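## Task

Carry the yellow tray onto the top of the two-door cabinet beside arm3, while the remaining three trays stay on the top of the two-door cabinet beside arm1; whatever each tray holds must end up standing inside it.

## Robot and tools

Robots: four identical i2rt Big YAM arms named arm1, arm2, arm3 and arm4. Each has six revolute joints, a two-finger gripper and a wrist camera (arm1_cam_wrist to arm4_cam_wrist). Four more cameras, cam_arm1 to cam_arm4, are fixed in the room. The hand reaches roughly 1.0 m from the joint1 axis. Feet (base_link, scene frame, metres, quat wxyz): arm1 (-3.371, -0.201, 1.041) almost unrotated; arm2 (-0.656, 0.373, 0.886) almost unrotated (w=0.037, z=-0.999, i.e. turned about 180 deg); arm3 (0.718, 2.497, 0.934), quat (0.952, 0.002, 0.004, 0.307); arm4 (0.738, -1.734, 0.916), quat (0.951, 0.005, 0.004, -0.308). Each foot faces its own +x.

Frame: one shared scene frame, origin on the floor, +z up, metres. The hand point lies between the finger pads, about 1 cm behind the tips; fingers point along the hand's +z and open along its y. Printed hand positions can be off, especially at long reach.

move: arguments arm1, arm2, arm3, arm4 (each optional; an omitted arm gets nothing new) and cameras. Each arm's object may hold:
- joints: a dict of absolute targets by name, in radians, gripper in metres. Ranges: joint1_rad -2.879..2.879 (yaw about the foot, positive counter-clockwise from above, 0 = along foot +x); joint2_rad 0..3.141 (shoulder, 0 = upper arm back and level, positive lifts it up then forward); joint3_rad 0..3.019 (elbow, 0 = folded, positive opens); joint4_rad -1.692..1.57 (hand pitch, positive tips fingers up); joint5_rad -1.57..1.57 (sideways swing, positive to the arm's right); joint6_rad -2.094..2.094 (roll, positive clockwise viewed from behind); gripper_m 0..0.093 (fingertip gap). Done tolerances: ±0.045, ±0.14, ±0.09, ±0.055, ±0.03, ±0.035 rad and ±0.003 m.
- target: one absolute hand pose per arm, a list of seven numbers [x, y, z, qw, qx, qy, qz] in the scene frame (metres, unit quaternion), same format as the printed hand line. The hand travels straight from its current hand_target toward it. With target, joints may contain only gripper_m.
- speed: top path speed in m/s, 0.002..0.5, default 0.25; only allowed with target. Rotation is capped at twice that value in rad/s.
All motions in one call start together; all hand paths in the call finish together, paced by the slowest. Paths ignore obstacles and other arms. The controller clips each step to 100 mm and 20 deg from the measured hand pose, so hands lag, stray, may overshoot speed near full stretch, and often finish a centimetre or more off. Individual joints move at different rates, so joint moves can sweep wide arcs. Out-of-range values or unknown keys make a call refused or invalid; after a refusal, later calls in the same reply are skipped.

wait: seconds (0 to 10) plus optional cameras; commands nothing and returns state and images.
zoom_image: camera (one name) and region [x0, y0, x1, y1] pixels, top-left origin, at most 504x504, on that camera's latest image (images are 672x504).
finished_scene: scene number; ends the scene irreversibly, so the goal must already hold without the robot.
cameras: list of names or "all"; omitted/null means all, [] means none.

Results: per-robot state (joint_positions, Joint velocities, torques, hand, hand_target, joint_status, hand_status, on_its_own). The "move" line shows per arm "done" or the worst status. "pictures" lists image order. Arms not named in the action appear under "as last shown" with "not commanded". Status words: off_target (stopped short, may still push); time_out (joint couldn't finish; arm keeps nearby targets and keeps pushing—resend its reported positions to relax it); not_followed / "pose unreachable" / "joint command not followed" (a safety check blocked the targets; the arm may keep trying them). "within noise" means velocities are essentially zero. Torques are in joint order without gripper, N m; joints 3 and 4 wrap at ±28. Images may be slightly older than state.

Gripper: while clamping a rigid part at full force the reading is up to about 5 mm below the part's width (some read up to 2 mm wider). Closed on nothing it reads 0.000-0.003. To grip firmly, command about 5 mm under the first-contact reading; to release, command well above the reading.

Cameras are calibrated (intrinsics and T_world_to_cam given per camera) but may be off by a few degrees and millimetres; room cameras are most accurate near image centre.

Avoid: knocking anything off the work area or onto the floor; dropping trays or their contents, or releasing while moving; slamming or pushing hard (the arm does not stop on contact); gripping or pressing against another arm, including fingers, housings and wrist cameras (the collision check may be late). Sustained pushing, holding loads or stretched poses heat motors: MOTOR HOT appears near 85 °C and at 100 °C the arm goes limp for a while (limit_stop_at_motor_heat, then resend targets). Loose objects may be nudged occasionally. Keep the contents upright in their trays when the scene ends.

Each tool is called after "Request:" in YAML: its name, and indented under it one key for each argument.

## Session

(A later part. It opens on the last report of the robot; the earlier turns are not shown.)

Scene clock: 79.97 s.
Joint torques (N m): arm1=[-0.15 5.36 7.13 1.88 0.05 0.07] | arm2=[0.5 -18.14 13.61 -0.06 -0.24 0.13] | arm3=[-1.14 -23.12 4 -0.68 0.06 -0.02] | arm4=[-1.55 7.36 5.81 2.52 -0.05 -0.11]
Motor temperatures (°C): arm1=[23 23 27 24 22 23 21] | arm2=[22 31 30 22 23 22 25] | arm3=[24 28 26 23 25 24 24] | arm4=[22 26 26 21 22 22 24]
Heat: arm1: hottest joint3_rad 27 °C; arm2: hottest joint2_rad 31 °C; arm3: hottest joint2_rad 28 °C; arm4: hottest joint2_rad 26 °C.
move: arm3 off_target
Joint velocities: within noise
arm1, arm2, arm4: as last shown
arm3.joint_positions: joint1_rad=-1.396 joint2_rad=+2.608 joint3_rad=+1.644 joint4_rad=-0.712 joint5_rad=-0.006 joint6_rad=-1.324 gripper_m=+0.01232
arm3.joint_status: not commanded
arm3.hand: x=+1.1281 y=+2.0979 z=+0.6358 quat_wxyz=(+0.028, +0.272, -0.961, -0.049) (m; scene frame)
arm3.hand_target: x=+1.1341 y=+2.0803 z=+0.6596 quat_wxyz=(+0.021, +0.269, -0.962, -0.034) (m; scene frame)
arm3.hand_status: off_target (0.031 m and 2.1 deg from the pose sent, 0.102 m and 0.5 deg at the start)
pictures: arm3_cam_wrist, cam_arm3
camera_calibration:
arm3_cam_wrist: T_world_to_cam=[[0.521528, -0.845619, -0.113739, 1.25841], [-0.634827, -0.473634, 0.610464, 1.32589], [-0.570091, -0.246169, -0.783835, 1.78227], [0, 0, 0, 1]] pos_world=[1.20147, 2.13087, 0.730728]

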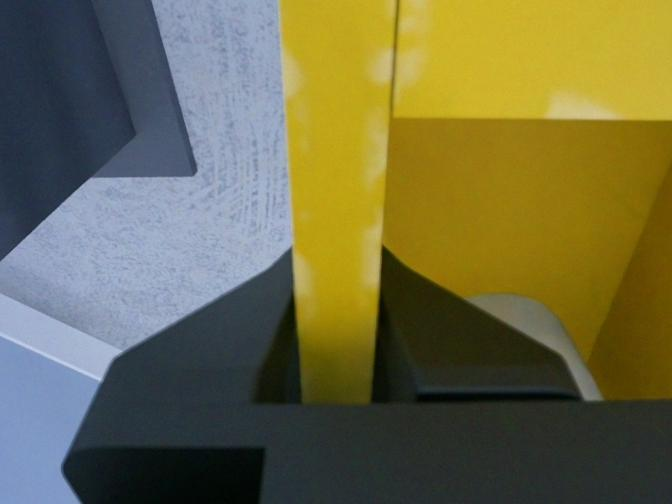

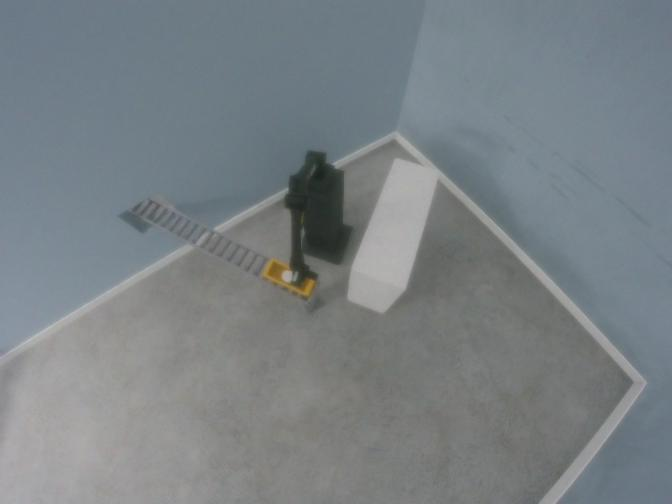

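Request:
move:
  arm3: {"target":[1.11,2.115,0.97,0,-0.267,0.9636,0.015],"speed":0.13}
  cameras: []

Request:
move:
  arm3: {"target":[1.225,2.50,0.97,0,-0.5807,0.8141,0.015],"speed":0.16}
  cameras: []

Request:
move:
  arm3: {"target":[1.12,2.86,0.97,0,-0.866,0.5,0.015],"speed":0.16}
  cameras: ["arm3_cam_wrist","cam_arm3"]

Request:
zoom_image:
  camera: "cam_arm3"
  region: [300, 110, 480, 310]

Scene clock: 84.27 s.
Joint torques (N m): arm1=[-0.26 5.54 7.12 1.81 0.03 0.07] | arm2=[0.5 -18.02 13.65 -0.03 -0.25 0.15] | arm3=[-0.62 -19.84 7.62 -0.59 0.03 0.07] | arm4=[-1.67 7.77 5.87 2.7 -0.07 -0.11]
Motor temperatures (°C): arm1=[23 23 27 24 22 23 21] | arm2=[22 31 30 22 23 22 25] | arm3=[24 29 26 23 25 24 24] | arm4=[22 26 26 21 22 22 24]
Heat: arm1: hottest joint3_rad 27 °C; arm2: hottest joint2_rad 31 °C; arm3: hottest joint2_rad 29 °C; arm4: hottest joint2_rad 26 °C.
move: arm3 off_target
Joint velocities: within noise
arm1.joint_positions: joint1_rad=-0.855 joint2_rad=+0.457 joint3_rad=+1.516 joint4_rad=-1.482 joint5_rad=+0.160 joint6_rad=+0.364 gripper_m=+0.09396
arm1.joint_status: not commanded
arm1.hand: x=-3.4087 y=-0.0829 z=+1.6331 quat_wxyz=(-0.218, +0.630, -0.552, -0.501) (m; scene frame)
arm1.hand_target: x=-3.4059 y=-0.0869 z=+1.6395 quat_wxyz=(-0.220, +0.625, -0.549, -0.509) (m; scene frame)
arm1.hand_status: not commanded
arm2.joint_positions: joint1_rad=-0.850 joint2_rad=+1.589 joint3_rad=+1.405 joint4_rad=-1.428 joint5_rad=-0.002 joint6_rad=-1.314 gripper_m=+0.04486
arm2.joint_status: not commanded
arm2.hand: x=-0.9864 y=+0.6968 z=+1.0783 quat_wxyz=(-0.017, -0.964, -0.265, -0.011) (m; scene frame)
arm2.hand_target: x=-0.9993 y=+0.6995 z=+1.1000 quat_wxyz=(+0.001, -0.964, -0.266, +0.000) (m; scene frame)
arm2.hand_status: not commanded
arm3.joint_positions: joint1_rad=-1.396 joint2_rad=+1.948 joint3_rad=+1.407 joint4_rad=-1.091 joint5_rad=-0.022 joint6_rad=-1.325 gripper_m=+0.01232
arm3.joint_status: not commanded
arm3.hand: x=+1.1055 y=+2.1257 z=+0.9448 quat_wxyz=(+0.010, +0.273, -0.961, -0.034) (m; scene frame)
arm3.hand_target: x=+1.1093 y=+2.1154 z=+0.9695 quat_wxyz=(+0.001, +0.268, -0.963, -0.015) (m; scene frame)
arm3.hand_status: off_target (0.028 m and 2.6 deg from the pose sent, 0.335 m and 5.1 deg at the start)
arm4.joint_positions: joint1_rad=+0.860 joint2_rad=+0.370 joint3_rad=+1.622 joint4_rad=-1.329 joint5_rad=-0.136 joint6_rad=-0.547 gripper_m=+0.09396
arm4.joint_status: not commanded
arm4.hand: x=+0.7918 y=-1.7066 z=+1.5908 quat_wxyz=(-0.677, +0.318, -0.661, +0.052) (m; scene frame)
arm4.hand_target: x=+0.7854 y=-1.7082 z=+1.5954 quat_wxyz=(-0.684, +0.316, -0.656, +0.053) (m; scene frame)
arm4.hand_status: not commanded
pictures: none
No camera images: "cameras" was empty.

Scene clock: 87.47 s.
Joint torques (N m): arm1=[-0.21 5.3 7.15 1.8 0.07 0.07] | arm2=[0.67 -18.08 13.74 0.01 -0.24 0.15] | arm3=[1.49 -15.74 10.03 -0.35 0.16 0.15] | arm4=[-1.26 8.12 5.93 2.65 -0.09 -0.1]
Motor temperatures (°C): arm1=[23 23 27 24 22 23 21] | arm2=[22 31 31 22 23 22 25] | arm3=[24 29 26 23 25 24 25] | arm4=[22 26 26 21 22 22 24]
Heat: arm1: hottest joint3_rad 27 °C; arm2: hottest joint2_rad 31 °C; arm3: hottest joint2_rad 29 °C; arm4: hottest joint2_rad 26 °C.
move: arm3 off_target
Joint velocities: within noise
arm1, arm2, arm4: as last shown
arm3.joint_positions: joint1_rad=-0.630 joint2_rad=+1.822 joint3_rad=+1.217 joint4_rad=-1.044 joint5_rad=-0.028 joint6_rad=-1.256 gripper_m=+0.01235
arm3.joint_status: not commanded
arm3.hand: x=+1.1950 y=+2.4989 z=+0.9475 quat_wxyz=(+0.026, +0.584, -0.810, -0.037) (m; scene frame)
arm3.hand_target: x=+1.2224 y=+2.4994 z=+0.9708 quat_wxyz=(+0.002, +0.580, -0.814, -0.015) (m; scene frame)
arm3.hand_status: off_target (0.037 m and 4.0 deg from the pose sent, 0.394 m and 39.4 deg at the start)
pictures: none
No camera images: "cameras" was empty.

Scene clock: 90.87 s.
Joint torques (N m): arm1=[-0.15 5.07 7.05 1.8 0.06 0.08] | arm2=[0.56 -18.26 13.64 -0.1 -0.27 0.13] | arm3=[1.61 -17.08 10.39 -0.61 0.26 -0.06] | arm4=[-1.85 7.77 5.89 2.51 -0.07 -0.07]
Motor temperatures (°C): arm1=[23 23 27 24 22 23 21] | arm2=[22 31 31 22 23 22 25] | arm3=[24 29 27 23 25 24 25] | arm4=[22 26 26 21 22 22 24]
Heat: arm1: hottest joint3_rad 27 °C; arm2: hottest joint2_rad 31 °C; arm3: hottest joint2_rad 29 °C; arm4: hottest joint2_rad 26 °C.
move: arm3 off_target
Joint velocities: within noise
arm1, arm2, arm4: as last shown
arm3.joint_positions: joint1_rad=+0.100 joint2_rad=+1.901 joint3_rad=+1.326 joint4_rad=-1.065 joint5_rad=-0.029 joint6_rad=-1.358 gripper_m=+0.01237
arm3.joint_status: not commanded
arm3.hand: x=+1.0989 y=+2.8404 z=+0.9445 quat_wxyz=(+0.030, +0.862, -0.505, -0.029) (m; scene frame)
arm3.hand_target: x=+1.1187 y=+2.8579 z=+0.9707 quat_wxyz=(+0.001, +0.866, -0.500, -0.015) (m; scene frame)
arm3.hand_status: off_target (0.039 m and 3.9 deg from the pose sent, 0.370 m and 48.5 deg at the start)
pictures: arm3_cam_wrist, cam_arm3
camera_calibration:
arm3_cam_wrist: T_world_to_cam=[[0.867796, 0.48953, -0.0853812, -2.26297], [0.443988, -0.686661, 0.575649, 0.923068], [0.223169, -0.537454, -0.813227, 2.17373], [0, 0, 0, 1]] pos_world=[1.06886, 2.90991, 1.04316]

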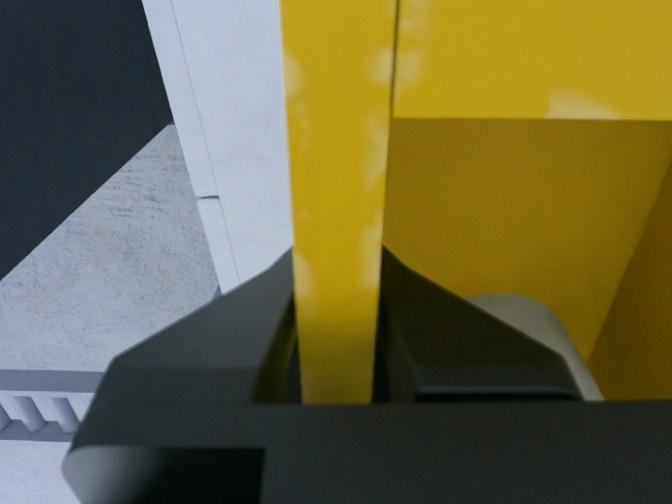

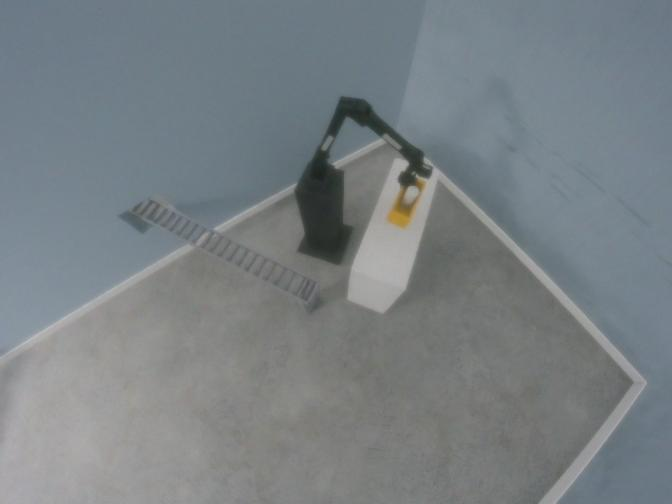

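Scaled by 2.520 from the camera's 672x504 image, which has a finer 960x720 frame.

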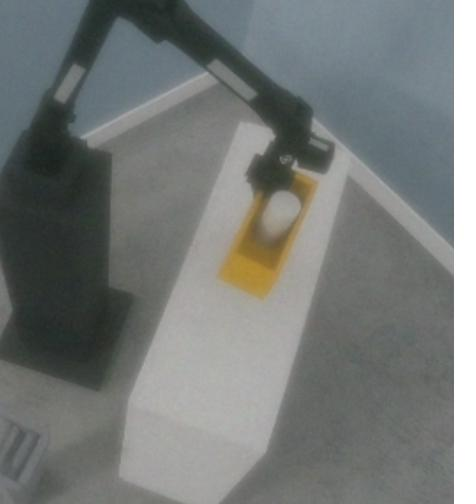

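Request:
move:
  arm3: {"target":[1.12,2.86,0.845,-0.015,-0.866,0.5,0.02],"speed":0.13}
  cameras: ["cam_arm3"]

Request:
zoom_image:
  camera: "cam_arm3"
  region: [340, 130, 480, 270]

Request:
move:
  arm3: {"target":[1.12,2.858,0.815,-0.015,-0.866,0.5,0.02],"speed":0.07}
  cameras: ["cam_arm3"]

Request:
zoom_image:
  camera: "cam_arm3"
  region: [340, 130, 480, 270]

Scene clock: 92.87 s.
Joint torques (N m): arm1=[-0.26 5.6 7.08 1.83 0.06 0.07] | arm2=[0.62 -18.08 13.63 -0.06 -0.26 0.13] | arm3=[0.73 -18.84 6.08 0.39 0.19 -0.03] | arm4=[-2.08 7.94 5.75 2.52 -0.07 -0.1]
Motor temperatures (°C): arm1=[23 23 27 24 22 23 21] | arm2=[22 31 31 22 23 22 25] | arm3=[24 30 27 23 25 24 25] | arm4=[22 26 26 21 22 22 24]
Heat: arm1: hottest joint3_rad 27 °C; arm2: hottest joint2_rad 31 °C; arm3: hottest joint2_rad 30 °C; arm4: hottest joint2_rad 26 °C.
move: arm3 off_target
Joint velocities: within noise
arm1, arm2, arm4: as last shown
arm3.joint_positions: joint1_rad=+0.100 joint2_rad=+2.121 joint3_rad=+1.326 joint4_rad=-0.864 joint5_rad=-0.029 joint6_rad=-1.362 gripper_m=+0.01238
arm3.joint_status: not commanded
arm3.hand: x=+1.1062 y=+2.8480 z=+0.8310 quat_wxyz=(+0.039, +0.863, -0.503, -0.032) (m; scene frame)
arm3.hand_target: x=+1.1197 y=+2.8600 z=+0.8453 quat_wxyz=(+0.015, +0.866, -0.499, -0.020) (m; scene frame)
arm3.hand_status: off_target (0.023 m and 3.1 deg from the pose sent, 0.104 m and 2.1 deg at the start)
pictures: cam_arm3

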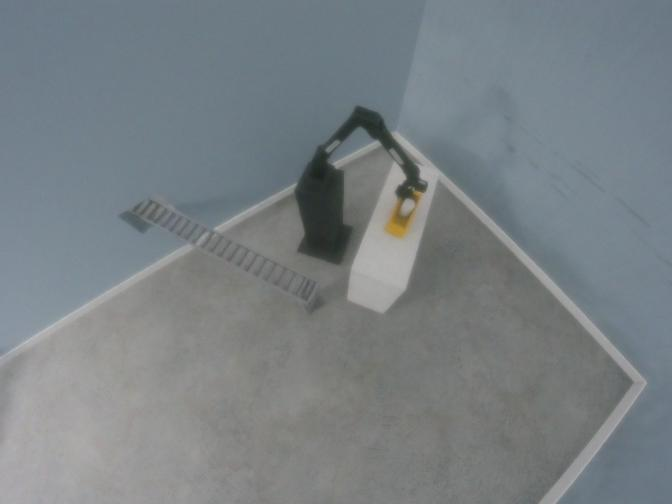

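Scaled by 3.600 from the camera's 672x504 image, which has a finer 960x720 frame.

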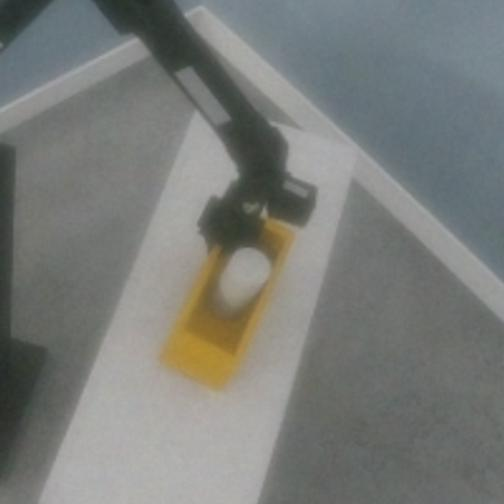

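Scene clock: 93.90 s.
Joint torques (N m): arm1=[0.15 5.89 7.15 1.85 0.07 0.07] | arm2=[0.56 -18.2 13.61 -0.06 -0.25 0.14] | arm3=[0.38 -15.74 5.63 0.64 0.19 -0.05] | arm4=[-1.49 7.82 5.82 2.54 -0.07 -0.11]
Motor temperatures (°C): arm1=[23 23 27 24 22 23 21] | arm2=[22 31 31 22 23 22 25] | arm3=[24 30 27 23 25 24 25] | arm4=[22 26 26 21 22 22 24]
Heat: arm1: hottest joint3_rad 27 °C; arm2: hottest joint2_rad 31 °C; arm3: hottest joint2_rad 30 °C; arm4: hottest joint2_rad 26 °C.
move: arm3 off_target
Joint velocities: within noise
arm1, arm2, arm4: as last shown
arm3.joint_positions: joint1_rad=+0.100 joint2_rad=+2.131 joint3_rad=+1.326 joint4_rad=-0.809 joint5_rad=-0.023 joint6_rad=-1.353 gripper_m=+0.01237
arm3.joint_status: not commanded
arm3.hand: x=+1.1152 y=+2.8546 z=+0.8248 quat_wxyz=(+0.019, +0.861, -0.507, -0.022) (m; scene frame)
arm3.hand_target: x=+1.1203 y=+2.8570 z=+0.8151 quat_wxyz=(+0.016, +0.864, -0.504, -0.017) (m; scene frame)
arm3.hand_status: off_target (0.011 m and 1.1 deg from the pose sent, 0.023 m and 3.1 deg at the start)
pictures: cam_arm3

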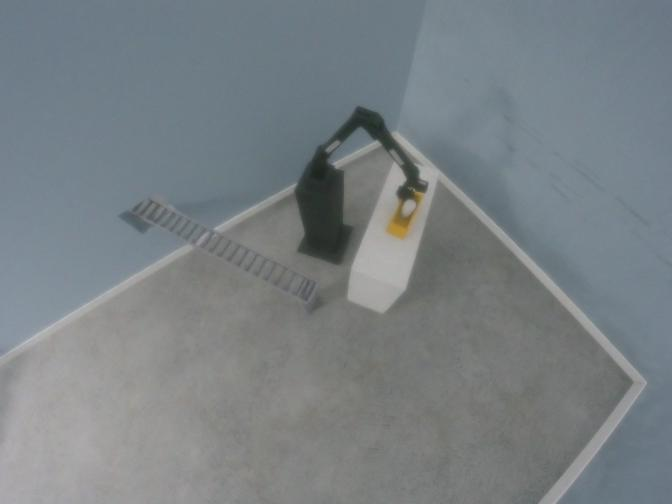

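Scaled by 3.600 from the camera's 672x504 image, which has a finer 960x720 frame.

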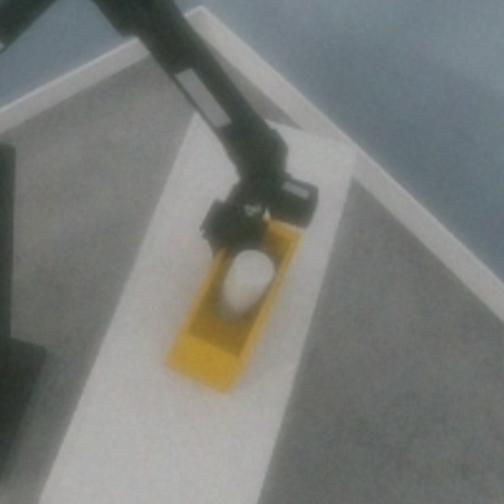

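Request:
move:
  arm3: {"target":[1.118,2.856,0.795,-0.018,-0.864,0.503,0.02],"speed":0.06}
  cameras: ["arm3_cam_wrist","cam_arm3"]

Request:
zoom_image:
  camera: "cam_arm3"
  region: [340, 130, 480, 270]

Scene clock: 95.00 s.
Joint torques (N m): arm1=[-0.26 5.36 7.12 1.78 0.08 0.04] | arm2=[0.38 -18.2 13.6 -0.05 -0.25 0.14] | arm3=[0.5 -13.98 5.16 0.68 0 -0.06] | arm4=[-1.32 7.94 5.82 2.48 -0.05 -0.11]
Motor temperatures (°C): arm1=[23 23 27 24 22 23 21] | arm2=[22 31 31 22 23 22 25] | arm3=[24 30 27 23 25 24 25] | arm4=[22 26 26 21 22 22 24]
Heat: arm1: hottest joint3_rad 27 °C; arm2: hottest joint2_rad 31 °C; arm3: hottest joint2_rad 30 °C; arm4: hottest joint2_rad 26 °C.
move: arm3 off_target
Joint velocities: within noise
arm1, arm2, arm4: as last shown
arm3.joint_positions: joint1_rad=+0.100 joint2_rad=+2.140 joint3_rad=+1.326 joint4_rad=-0.772 joint5_rad=-0.020 joint6_rad=-1.353 gripper_m=+0.01237
arm3.joint_status: not commanded
arm3.hand: x=+1.1208 y=+2.8589 z=+0.8201 quat_wxyz=(+0.006, +0.862, -0.507, -0.016) (m; scene frame)
arm3.hand_target: x=+1.1176 y=+2.8550 z=+0.7960 quat_wxyz=(+0.018, +0.864, -0.503, -0.019) (m; scene frame)
arm3.hand_status: off_target (0.025 m and 1.6 deg from the pose sent, 0.030 m and 0.6 deg at the start)
pictures: arm3_cam_wrist, cam_arm3
camera_calibration:
arm3_cam_wrist: T_world_to_cam=[[0.872738, 0.487248, -0.0303148, -2.34583], [0.413786, -0.705348, 0.575557, 1.08493], [0.259056, -0.514854, -0.8172, 1.97602], [0, 0, 0, 1]] pos_world=[1.08647, 2.92562, 0.919247]

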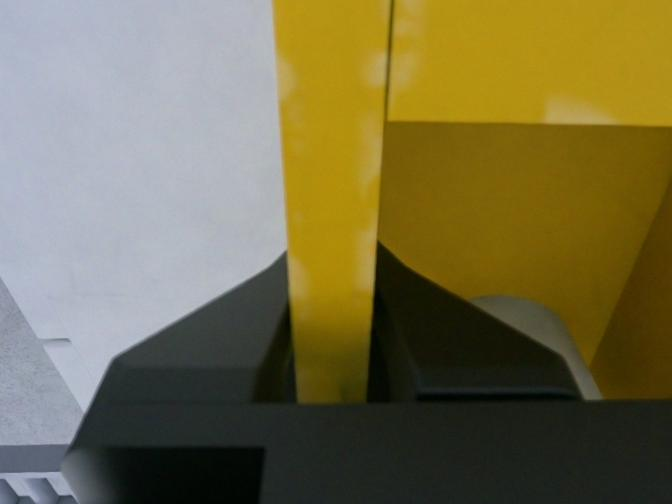

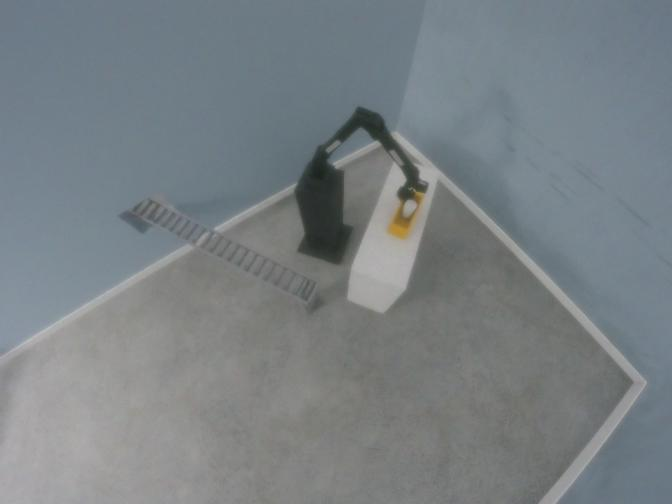

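Scaled by 3.600 from the camera's 672x504 image, which has a finer 960x720 frame.

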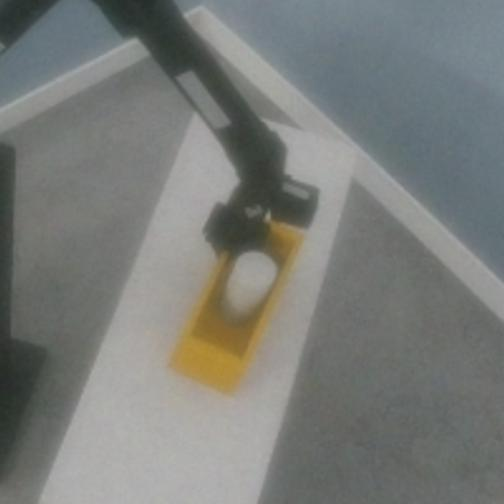

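Request:
move:
  arm3: {"target":[1.117,2.853,0.782,-0.05,-0.863,0.503,0.035],"speed":0.06}
  cameras: ["arm3_cam_wrist","cam_arm3"]

Request:
zoom_image:
  camera: "cam_arm3"
  region: [340, 130, 480, 270]

Scene clock: 96.53 s.
Joint torques (N m): arm1=[-0.38 5.42 7.13 1.8 0.05 0.06] | arm2=[0.56 -18.08 13.65 -0.05 -0.24 0.16] | arm3=[-0.09 -12.45 5.79 -0.76 -0.46 -0.11] | arm4=[-2.02 7.41 5.81 2.5 -0.08 -0.04]
Motor temperatures (°C): arm1=[23 23 27 24 22 23 21] | arm2=[22 31 32 22 23 22 25] | arm3=[24 30 27 23 25 24 25] | arm4=[22 26 26 21 22 22 24]
Heat: arm1: hottest joint3_rad 27 °C; arm2: hottest joint3_rad 32 °C; arm3: hottest joint2_rad 30 °C; arm4: hottest joint2_rad 26 °C.
move: arm3 off_target
Joint velocities: within noise
arm1, arm2, arm4: as last shown
arm3.joint_positions: joint1_rad=+0.100 joint2_rad=+2.162 joint3_rad=+1.370 joint4_rad=-0.806 joint5_rad=-0.020 joint6_rad=-1.353 gripper_m=+0.01239
arm3.joint_status: not commanded
arm3.hand: x=+1.1274 y=+2.8647 z=+0.8196 quat_wxyz=(+0.012, +0.862, -0.507, -0.018) (m; scene frame)
arm3.hand_target: x=+1.1162 y=+2.8525 z=+0.7841 quat_wxyz=(+0.048, +0.862, -0.503, -0.034) (m; scene frame)
arm3.hand_status: off_target (0.041 m and 4.8 deg from the pose sent, 0.039 m and 5.6 deg at the start)
pictures: arm3_cam_wrist, cam_arm3
camera_calibration:
arm3_cam_wrist: T_world_to_cam=[[0.872354, 0.486964, -0.0431831, -2.34273], [0.4195, -0.700278, 0.577607, 1.06404], [0.251033, -0.521993, -0.815172, 2.00475], [0, 0, 0, 1]] pos_world=[1.09407, 2.93241, 0.918448]

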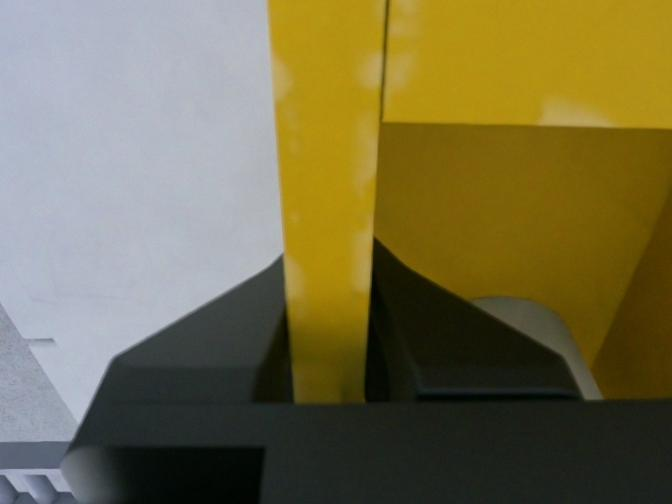

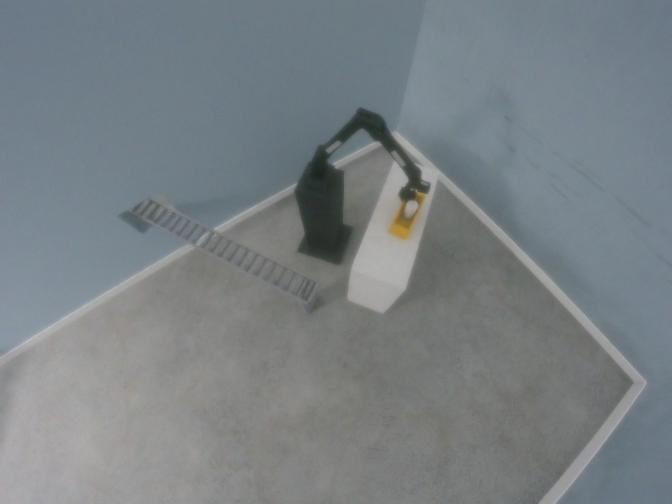

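Scaled by 3.600 from the camera's 672x504 image, which has a finer 960x720 frame.

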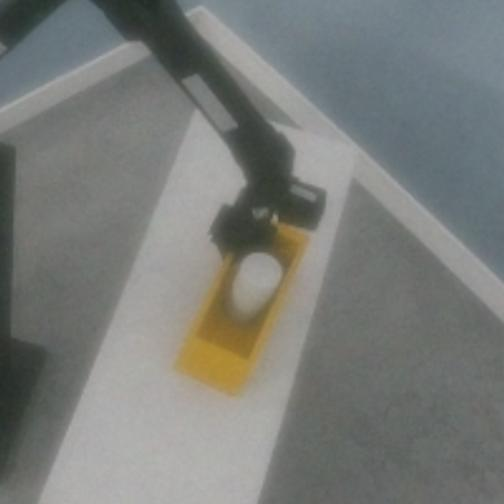

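Request:
move:
  arm3: {"target":[1.125,2.862,0.810,-0.018,-0.862,0.507,0.02],"speed":0.08}
  cameras: []

Request:
move:
  arm3: {"joints":{"gripper_m":0.022}}
  cameras: ["arm3_cam_wrist","cam_arm3"]

Request:
zoom_image:
  camera: "cam_arm3"
  region: [340, 130, 480, 270]

Scene clock: 97.70 s.
Joint torques (N m): arm1=[-0.21 5.36 7.08 1.81 0.06 0.06] | arm2=[0.26 -17.9 13.65 -0.08 -0.26 0.14] | arm3=[0.44 -16.56 4.66 0.18 -0.12 0.02] | arm4=[-1.38 7.53 5.83 2.54 -0.08 -0.09]
Motor temperatures (°C): arm1=[23 23 27 24 22 23 21] | arm2=[22 31 32 22 23 22 25] | arm3=[24 30 27 23 25 24 25] | arm4=[22 26 26 21 22 22 24]
Heat: arm1: hottest joint3_rad 27 °C; arm2: hottest joint3_rad 32 °C; arm3: hottest joint2_rad 30 °C; arm4: hottest joint2_rad 26 °C.
move: arm3 off_target
Joint velocities: within noise
arm1, arm2, arm4: as last shown
arm3.joint_positions: joint1_rad=+0.100 joint2_rad=+2.159 joint3_rad=+1.370 joint4_rad=-0.806 joint5_rad=-0.020 joint6_rad=-1.353 gripper_m=+0.01239
arm3.joint_status: not commanded
arm3.hand: x=+1.1280 y=+2.8652 z=+0.8212 quat_wxyz=(+0.010, +0.862, -0.507, -0.017) (m; scene frame)
arm3.hand_target: x=+1.1248 y=+2.8619 z=+0.8101 quat_wxyz=(+0.018, +0.862, -0.507, -0.020) (m; scene frame)
arm3.hand_status: off_target (0.012 m and 0.9 deg from the pose sent, 0.010 m and 0.8 deg at the start)
pictures: none
No camera images: "cameras" was empty.

Scene clock: 98.23 s.
Joint torques (N m): arm1=[-0.15 5.36 7.04 1.83 0.06 0.09] | arm2=[0.5 -18.14 13.57 -0.05 -0.26 0.14] | arm3=[0.32 -16.85 4.64 0.17 -0.12 0.02] | arm4=[-1.44 7.59 5.82 2.52 -0.06 -0.12]
Motor temperatures (°C): arm1=[23 23 27 24 22 23 21] | arm2=[22 31 32 22 23 22 25] | arm3=[24 30 27 23 25 24 25] | arm4=[22 26 26 21 22 22 24]
Heat: arm1: hottest joint3_rad 27 °C; arm2: hottest joint3_rad 32 °C; arm3: hottest joint2_rad 30 °C; arm4: hottest joint2_rad 26 °C.
move: arm3 done
Joint velocities: within noise
arm1.joint_positions: joint1_rad=-0.855 joint2_rad=+0.457 joint3_rad=+1.516 joint4_rad=-1.482 joint5_rad=+0.160 joint6_rad=+0.364 gripper_m=+0.09396
arm1.joint_status: not commanded
arm1.hand: x=-3.4087 y=-0.0829 z=+1.6331 quat_wxyz=(-0.218, +0.630, -0.552, -0.501) (m; scene frame)
arm1.hand_target: x=-3.4059 y=-0.0869 z=+1.6395 quat_wxyz=(-0.220, +0.625, -0.549, -0.509) (m; scene frame)
arm1.hand_status: not commanded
arm2.joint_positions: joint1_rad=-0.850 joint2_rad=+1.589 joint3_rad=+1.405 joint4_rad=-1.428 joint5_rad=-0.002 joint6_rad=-1.314 gripper_m=+0.04486
arm2.joint_status: not commanded
arm2.hand: x=-0.9864 y=+0.6968 z=+1.0783 quat_wxyz=(-0.017, -0.964, -0.265, -0.011) (m; scene frame)
arm2.hand_target: x=-0.9993 y=+0.6995 z=+1.1000 quat_wxyz=(+0.001, -0.964, -0.266, +0.000) (m; scene frame)
arm2.hand_status: not commanded
arm3.joint_positions: joint1_rad=+0.100 joint2_rad=+2.162 joint3_rad=+1.369 joint4_rad=-0.810 joint5_rad=-0.020 joint6_rad=-1.353 gripper_m=+0.02186
arm3.joint_status: all done
arm3.hand: x=+1.1264 y=+2.8639 z=+0.8195 quat_wxyz=(+0.014, +0.862, -0.507, -0.019) (m; scene frame)
arm3.hand_target: x=+1.1240 y=+2.8611 z=+0.8103 quat_wxyz=(+0.020, +0.862, -0.507, -0.021) (m; scene frame)
arm3.hand_status: not commanded
arm4.joint_positions: joint1_rad=+0.860 joint2_rad=+0.370 joint3_rad=+1.622 joint4_rad=-1.329 joint5_rad=-0.136 joint6_rad=-0.547 gripper_m=+0.09396
arm4.joint_status: not commanded
arm4.hand: x=+0.7918 y=-1.7066 z=+1.5908 quat_wxyz=(-0.677, +0.318, -0.661, +0.052) (m; scene frame)
arm4.hand_target: x=+0.7854 y=-1.7082 z=+1.5954 quat_wxyz=(-0.684, +0.316, -0.656, +0.053) (m; scene frame)
arm4.hand_status: not commanded
pictures: arm3_cam_wrist, cam_arm3
camera_calibration:
arm3_cam_wrist: T_world_to_cam=[[0.872153, 0.486872, -0.0480112, -2.33691], [0.42168, -0.698339, 0.578367, 1.05526], [0.248063, -0.52467, -0.814363, 2.0148], [0, 0, 0, 1]] pos_world=[1.09337, 2.93181, 0.918248]

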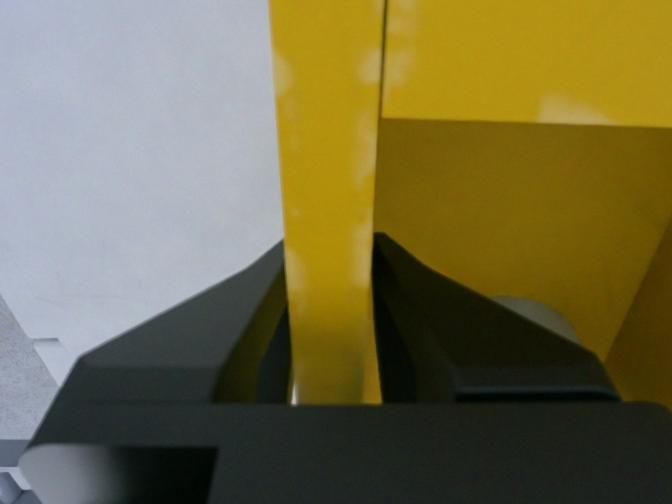

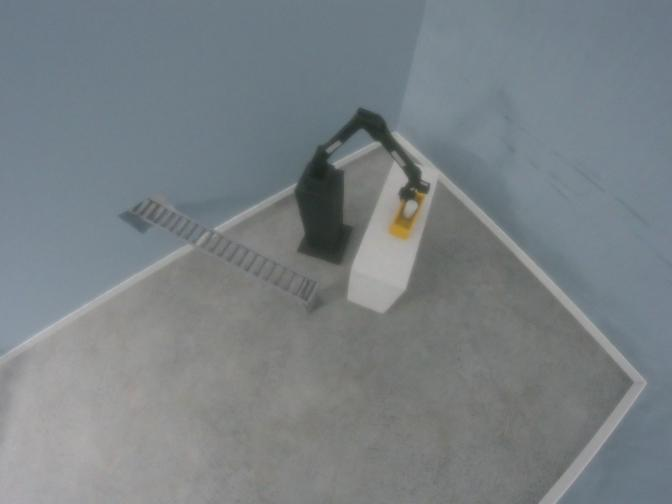

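Scaled by 3.600 from the camera's 672x504 image, which has a finer 960x720 frame.

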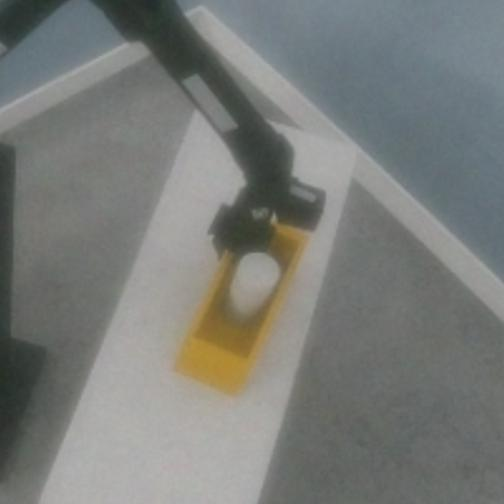

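Released cleanly. Open more and rise.

Request:
move:
  arm3: {"joints":{"gripper_m":0.045}}
  cameras: []

Request:
move:
  arm3: {"target":[1.124,2.861,1.02,-0.02,-0.862,0.507,0.021],"speed":0.15}
  cameras: ["cam_arm3","cam_arm1","arm3_cam_wrist"]

Request:
zoom_image:
  camera: "cam_arm3"
  region: [340, 130, 480, 270]

Request:
zoom_image:
  camera: "cam_arm1"
  region: [260, 160, 400, 230]

Scene clock: 99.10 s.
Joint torques (N m): arm1=[-0.32 5.48 7.02 1.83 0.04 0.09] | arm2=[0.5 -17.85 13.67 -0.02 -0.25 0.15] | arm3=[0.38 -16.79 4.64 0.18 -0.12 0.02] | arm4=[-1.55 7.53 5.87 2.51 -0.03 -0.09]
Motor temperatures (°C): arm1=[23 23 27 24 22 23 21] | arm2=[22 31 32 22 23 22 25] | arm3=[24 30 27 23 25 24 25] | arm4=[22 26 26 21 22 22 24]
Heat: arm1: hottest joint3_rad 27 °C; arm2: hottest joint3_rad 32 °C; arm3: hottest joint2_rad 30 °C; arm4: hottest joint2_rad 26 °C.
move: arm3 done
Joint velocities: within noise
arm1, arm2, arm4: as last shown
arm3.joint_positions: joint1_rad=+0.100 joint2_rad=+2.162 joint3_rad=+1.369 joint4_rad=-0.810 joint5_rad=-0.020 joint6_rad=-1.353 gripper_m=+0.04482
arm3.joint_status: all done
arm3.hand: x=+1.1264 y=+2.8639 z=+0.8195 quat_wxyz=(+0.014, +0.862, -0.507, -0.019) (m; scene frame)
arm3.hand_target: x=+1.1240 y=+2.8611 z=+0.8103 quat_wxyz=(+0.020, +0.862, -0.507, -0.021) (m; scene frame)
arm3.hand_status: not commanded
pictures: none
No camera images: "cameras" was empty.

Scene clock: 101.27 s.
Joint torques (N m): arm1=[-0.38 5.13 7.08 1.81 0.04 0.06] | arm2=[0.38 -17.9 13.59 -0.08 -0.26 0.13] | arm3=[0.62 -16.5 9.42 -0.66 -0.15 0.04] | arm4=[-1.61 7.71 5.83 2.52 -0.04 -0.07]
Motor temperatures (°C): arm1=[23 23 27 24 22 23 21] | arm2=[22 31 32 22 23 22 25] | arm3=[24 30 28 23 25 24 25] | arm4=[22 26 26 21 22 22 24]
Heat: arm1: hottest joint3_rad 27 °C; arm2: hottest joint3_rad 32 °C; arm3: hottest joint2_rad 30 °C; arm4: hottest joint2_rad 26 °C.
move: arm3 off_target
Joint velocities: within noise
arm1, arm2, arm4: as last shown
arm3.joint_positions: joint1_rad=+0.100 joint2_rad=+1.868 joint3_rad=+1.463 joint4_rad=-1.234 joint5_rad=-0.020 joint6_rad=-1.353 gripper_m=+0.04490
arm3.joint_status: not commanded
arm3.hand: x=+1.1150 y=+2.8521 z=+1.0072 quat_wxyz=(+0.031, +0.861, -0.507, -0.024) (m; scene frame)
arm3.hand_target: x=+1.1238 y=+2.8608 z=+1.0201 quat_wxyz=(+0.019, +0.862, -0.507, -0.021) (m; scene frame)
arm3.hand_status: off_target (0.018 m and 1.3 deg from the pose sent, 0.201 m and 0.7 deg at the start)
pictures: arm3_cam_wrist, cam_arm1, cam_arm3
camera_calibration:
arm3_cam_wrist: T_world_to_cam=[[0.870281, 0.48554, -0.0828398, -2.2713], [0.437405, -0.684499, 0.583214, 0.881285], [0.22647, -0.543794, -0.808084, 2.23663], [0, 0, 0, 1]] pos_world=[1.08466, 2.92231, 1.10525]

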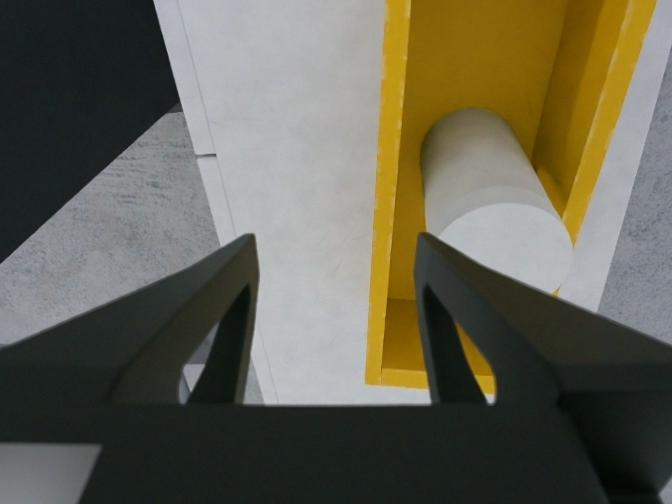

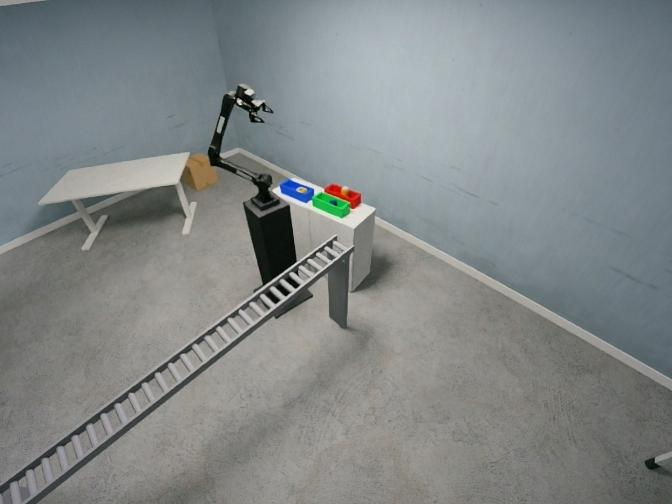

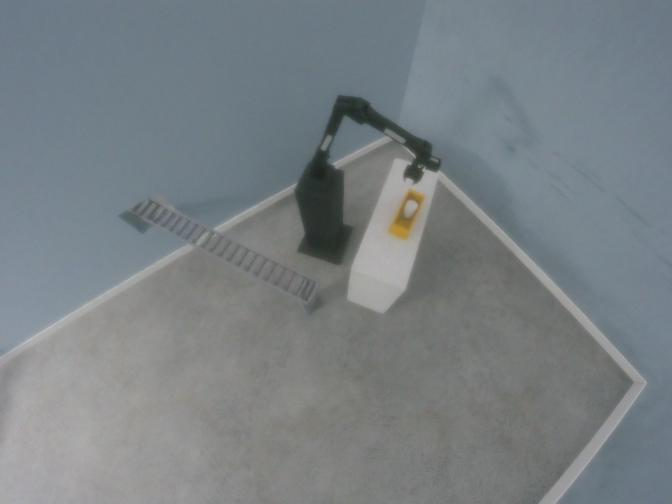

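Scaled by 3.600 from the camera's 672x504 image, which has a finer 960x720 frame.

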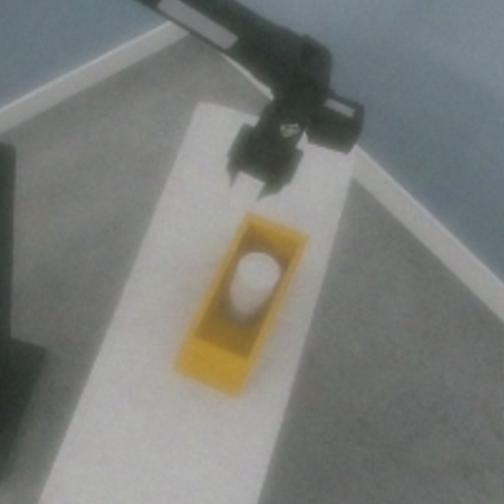

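Scaled by 3.600 from the camera's 672x504 image, which has a finer 960x720 frame.

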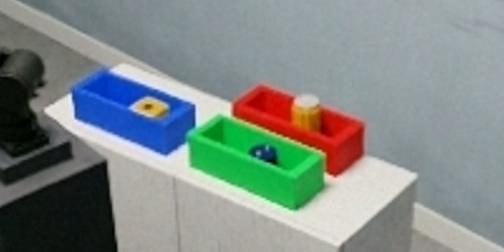

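Request:
finished_scene:
  scene: 2

The scene is finished: the task was done.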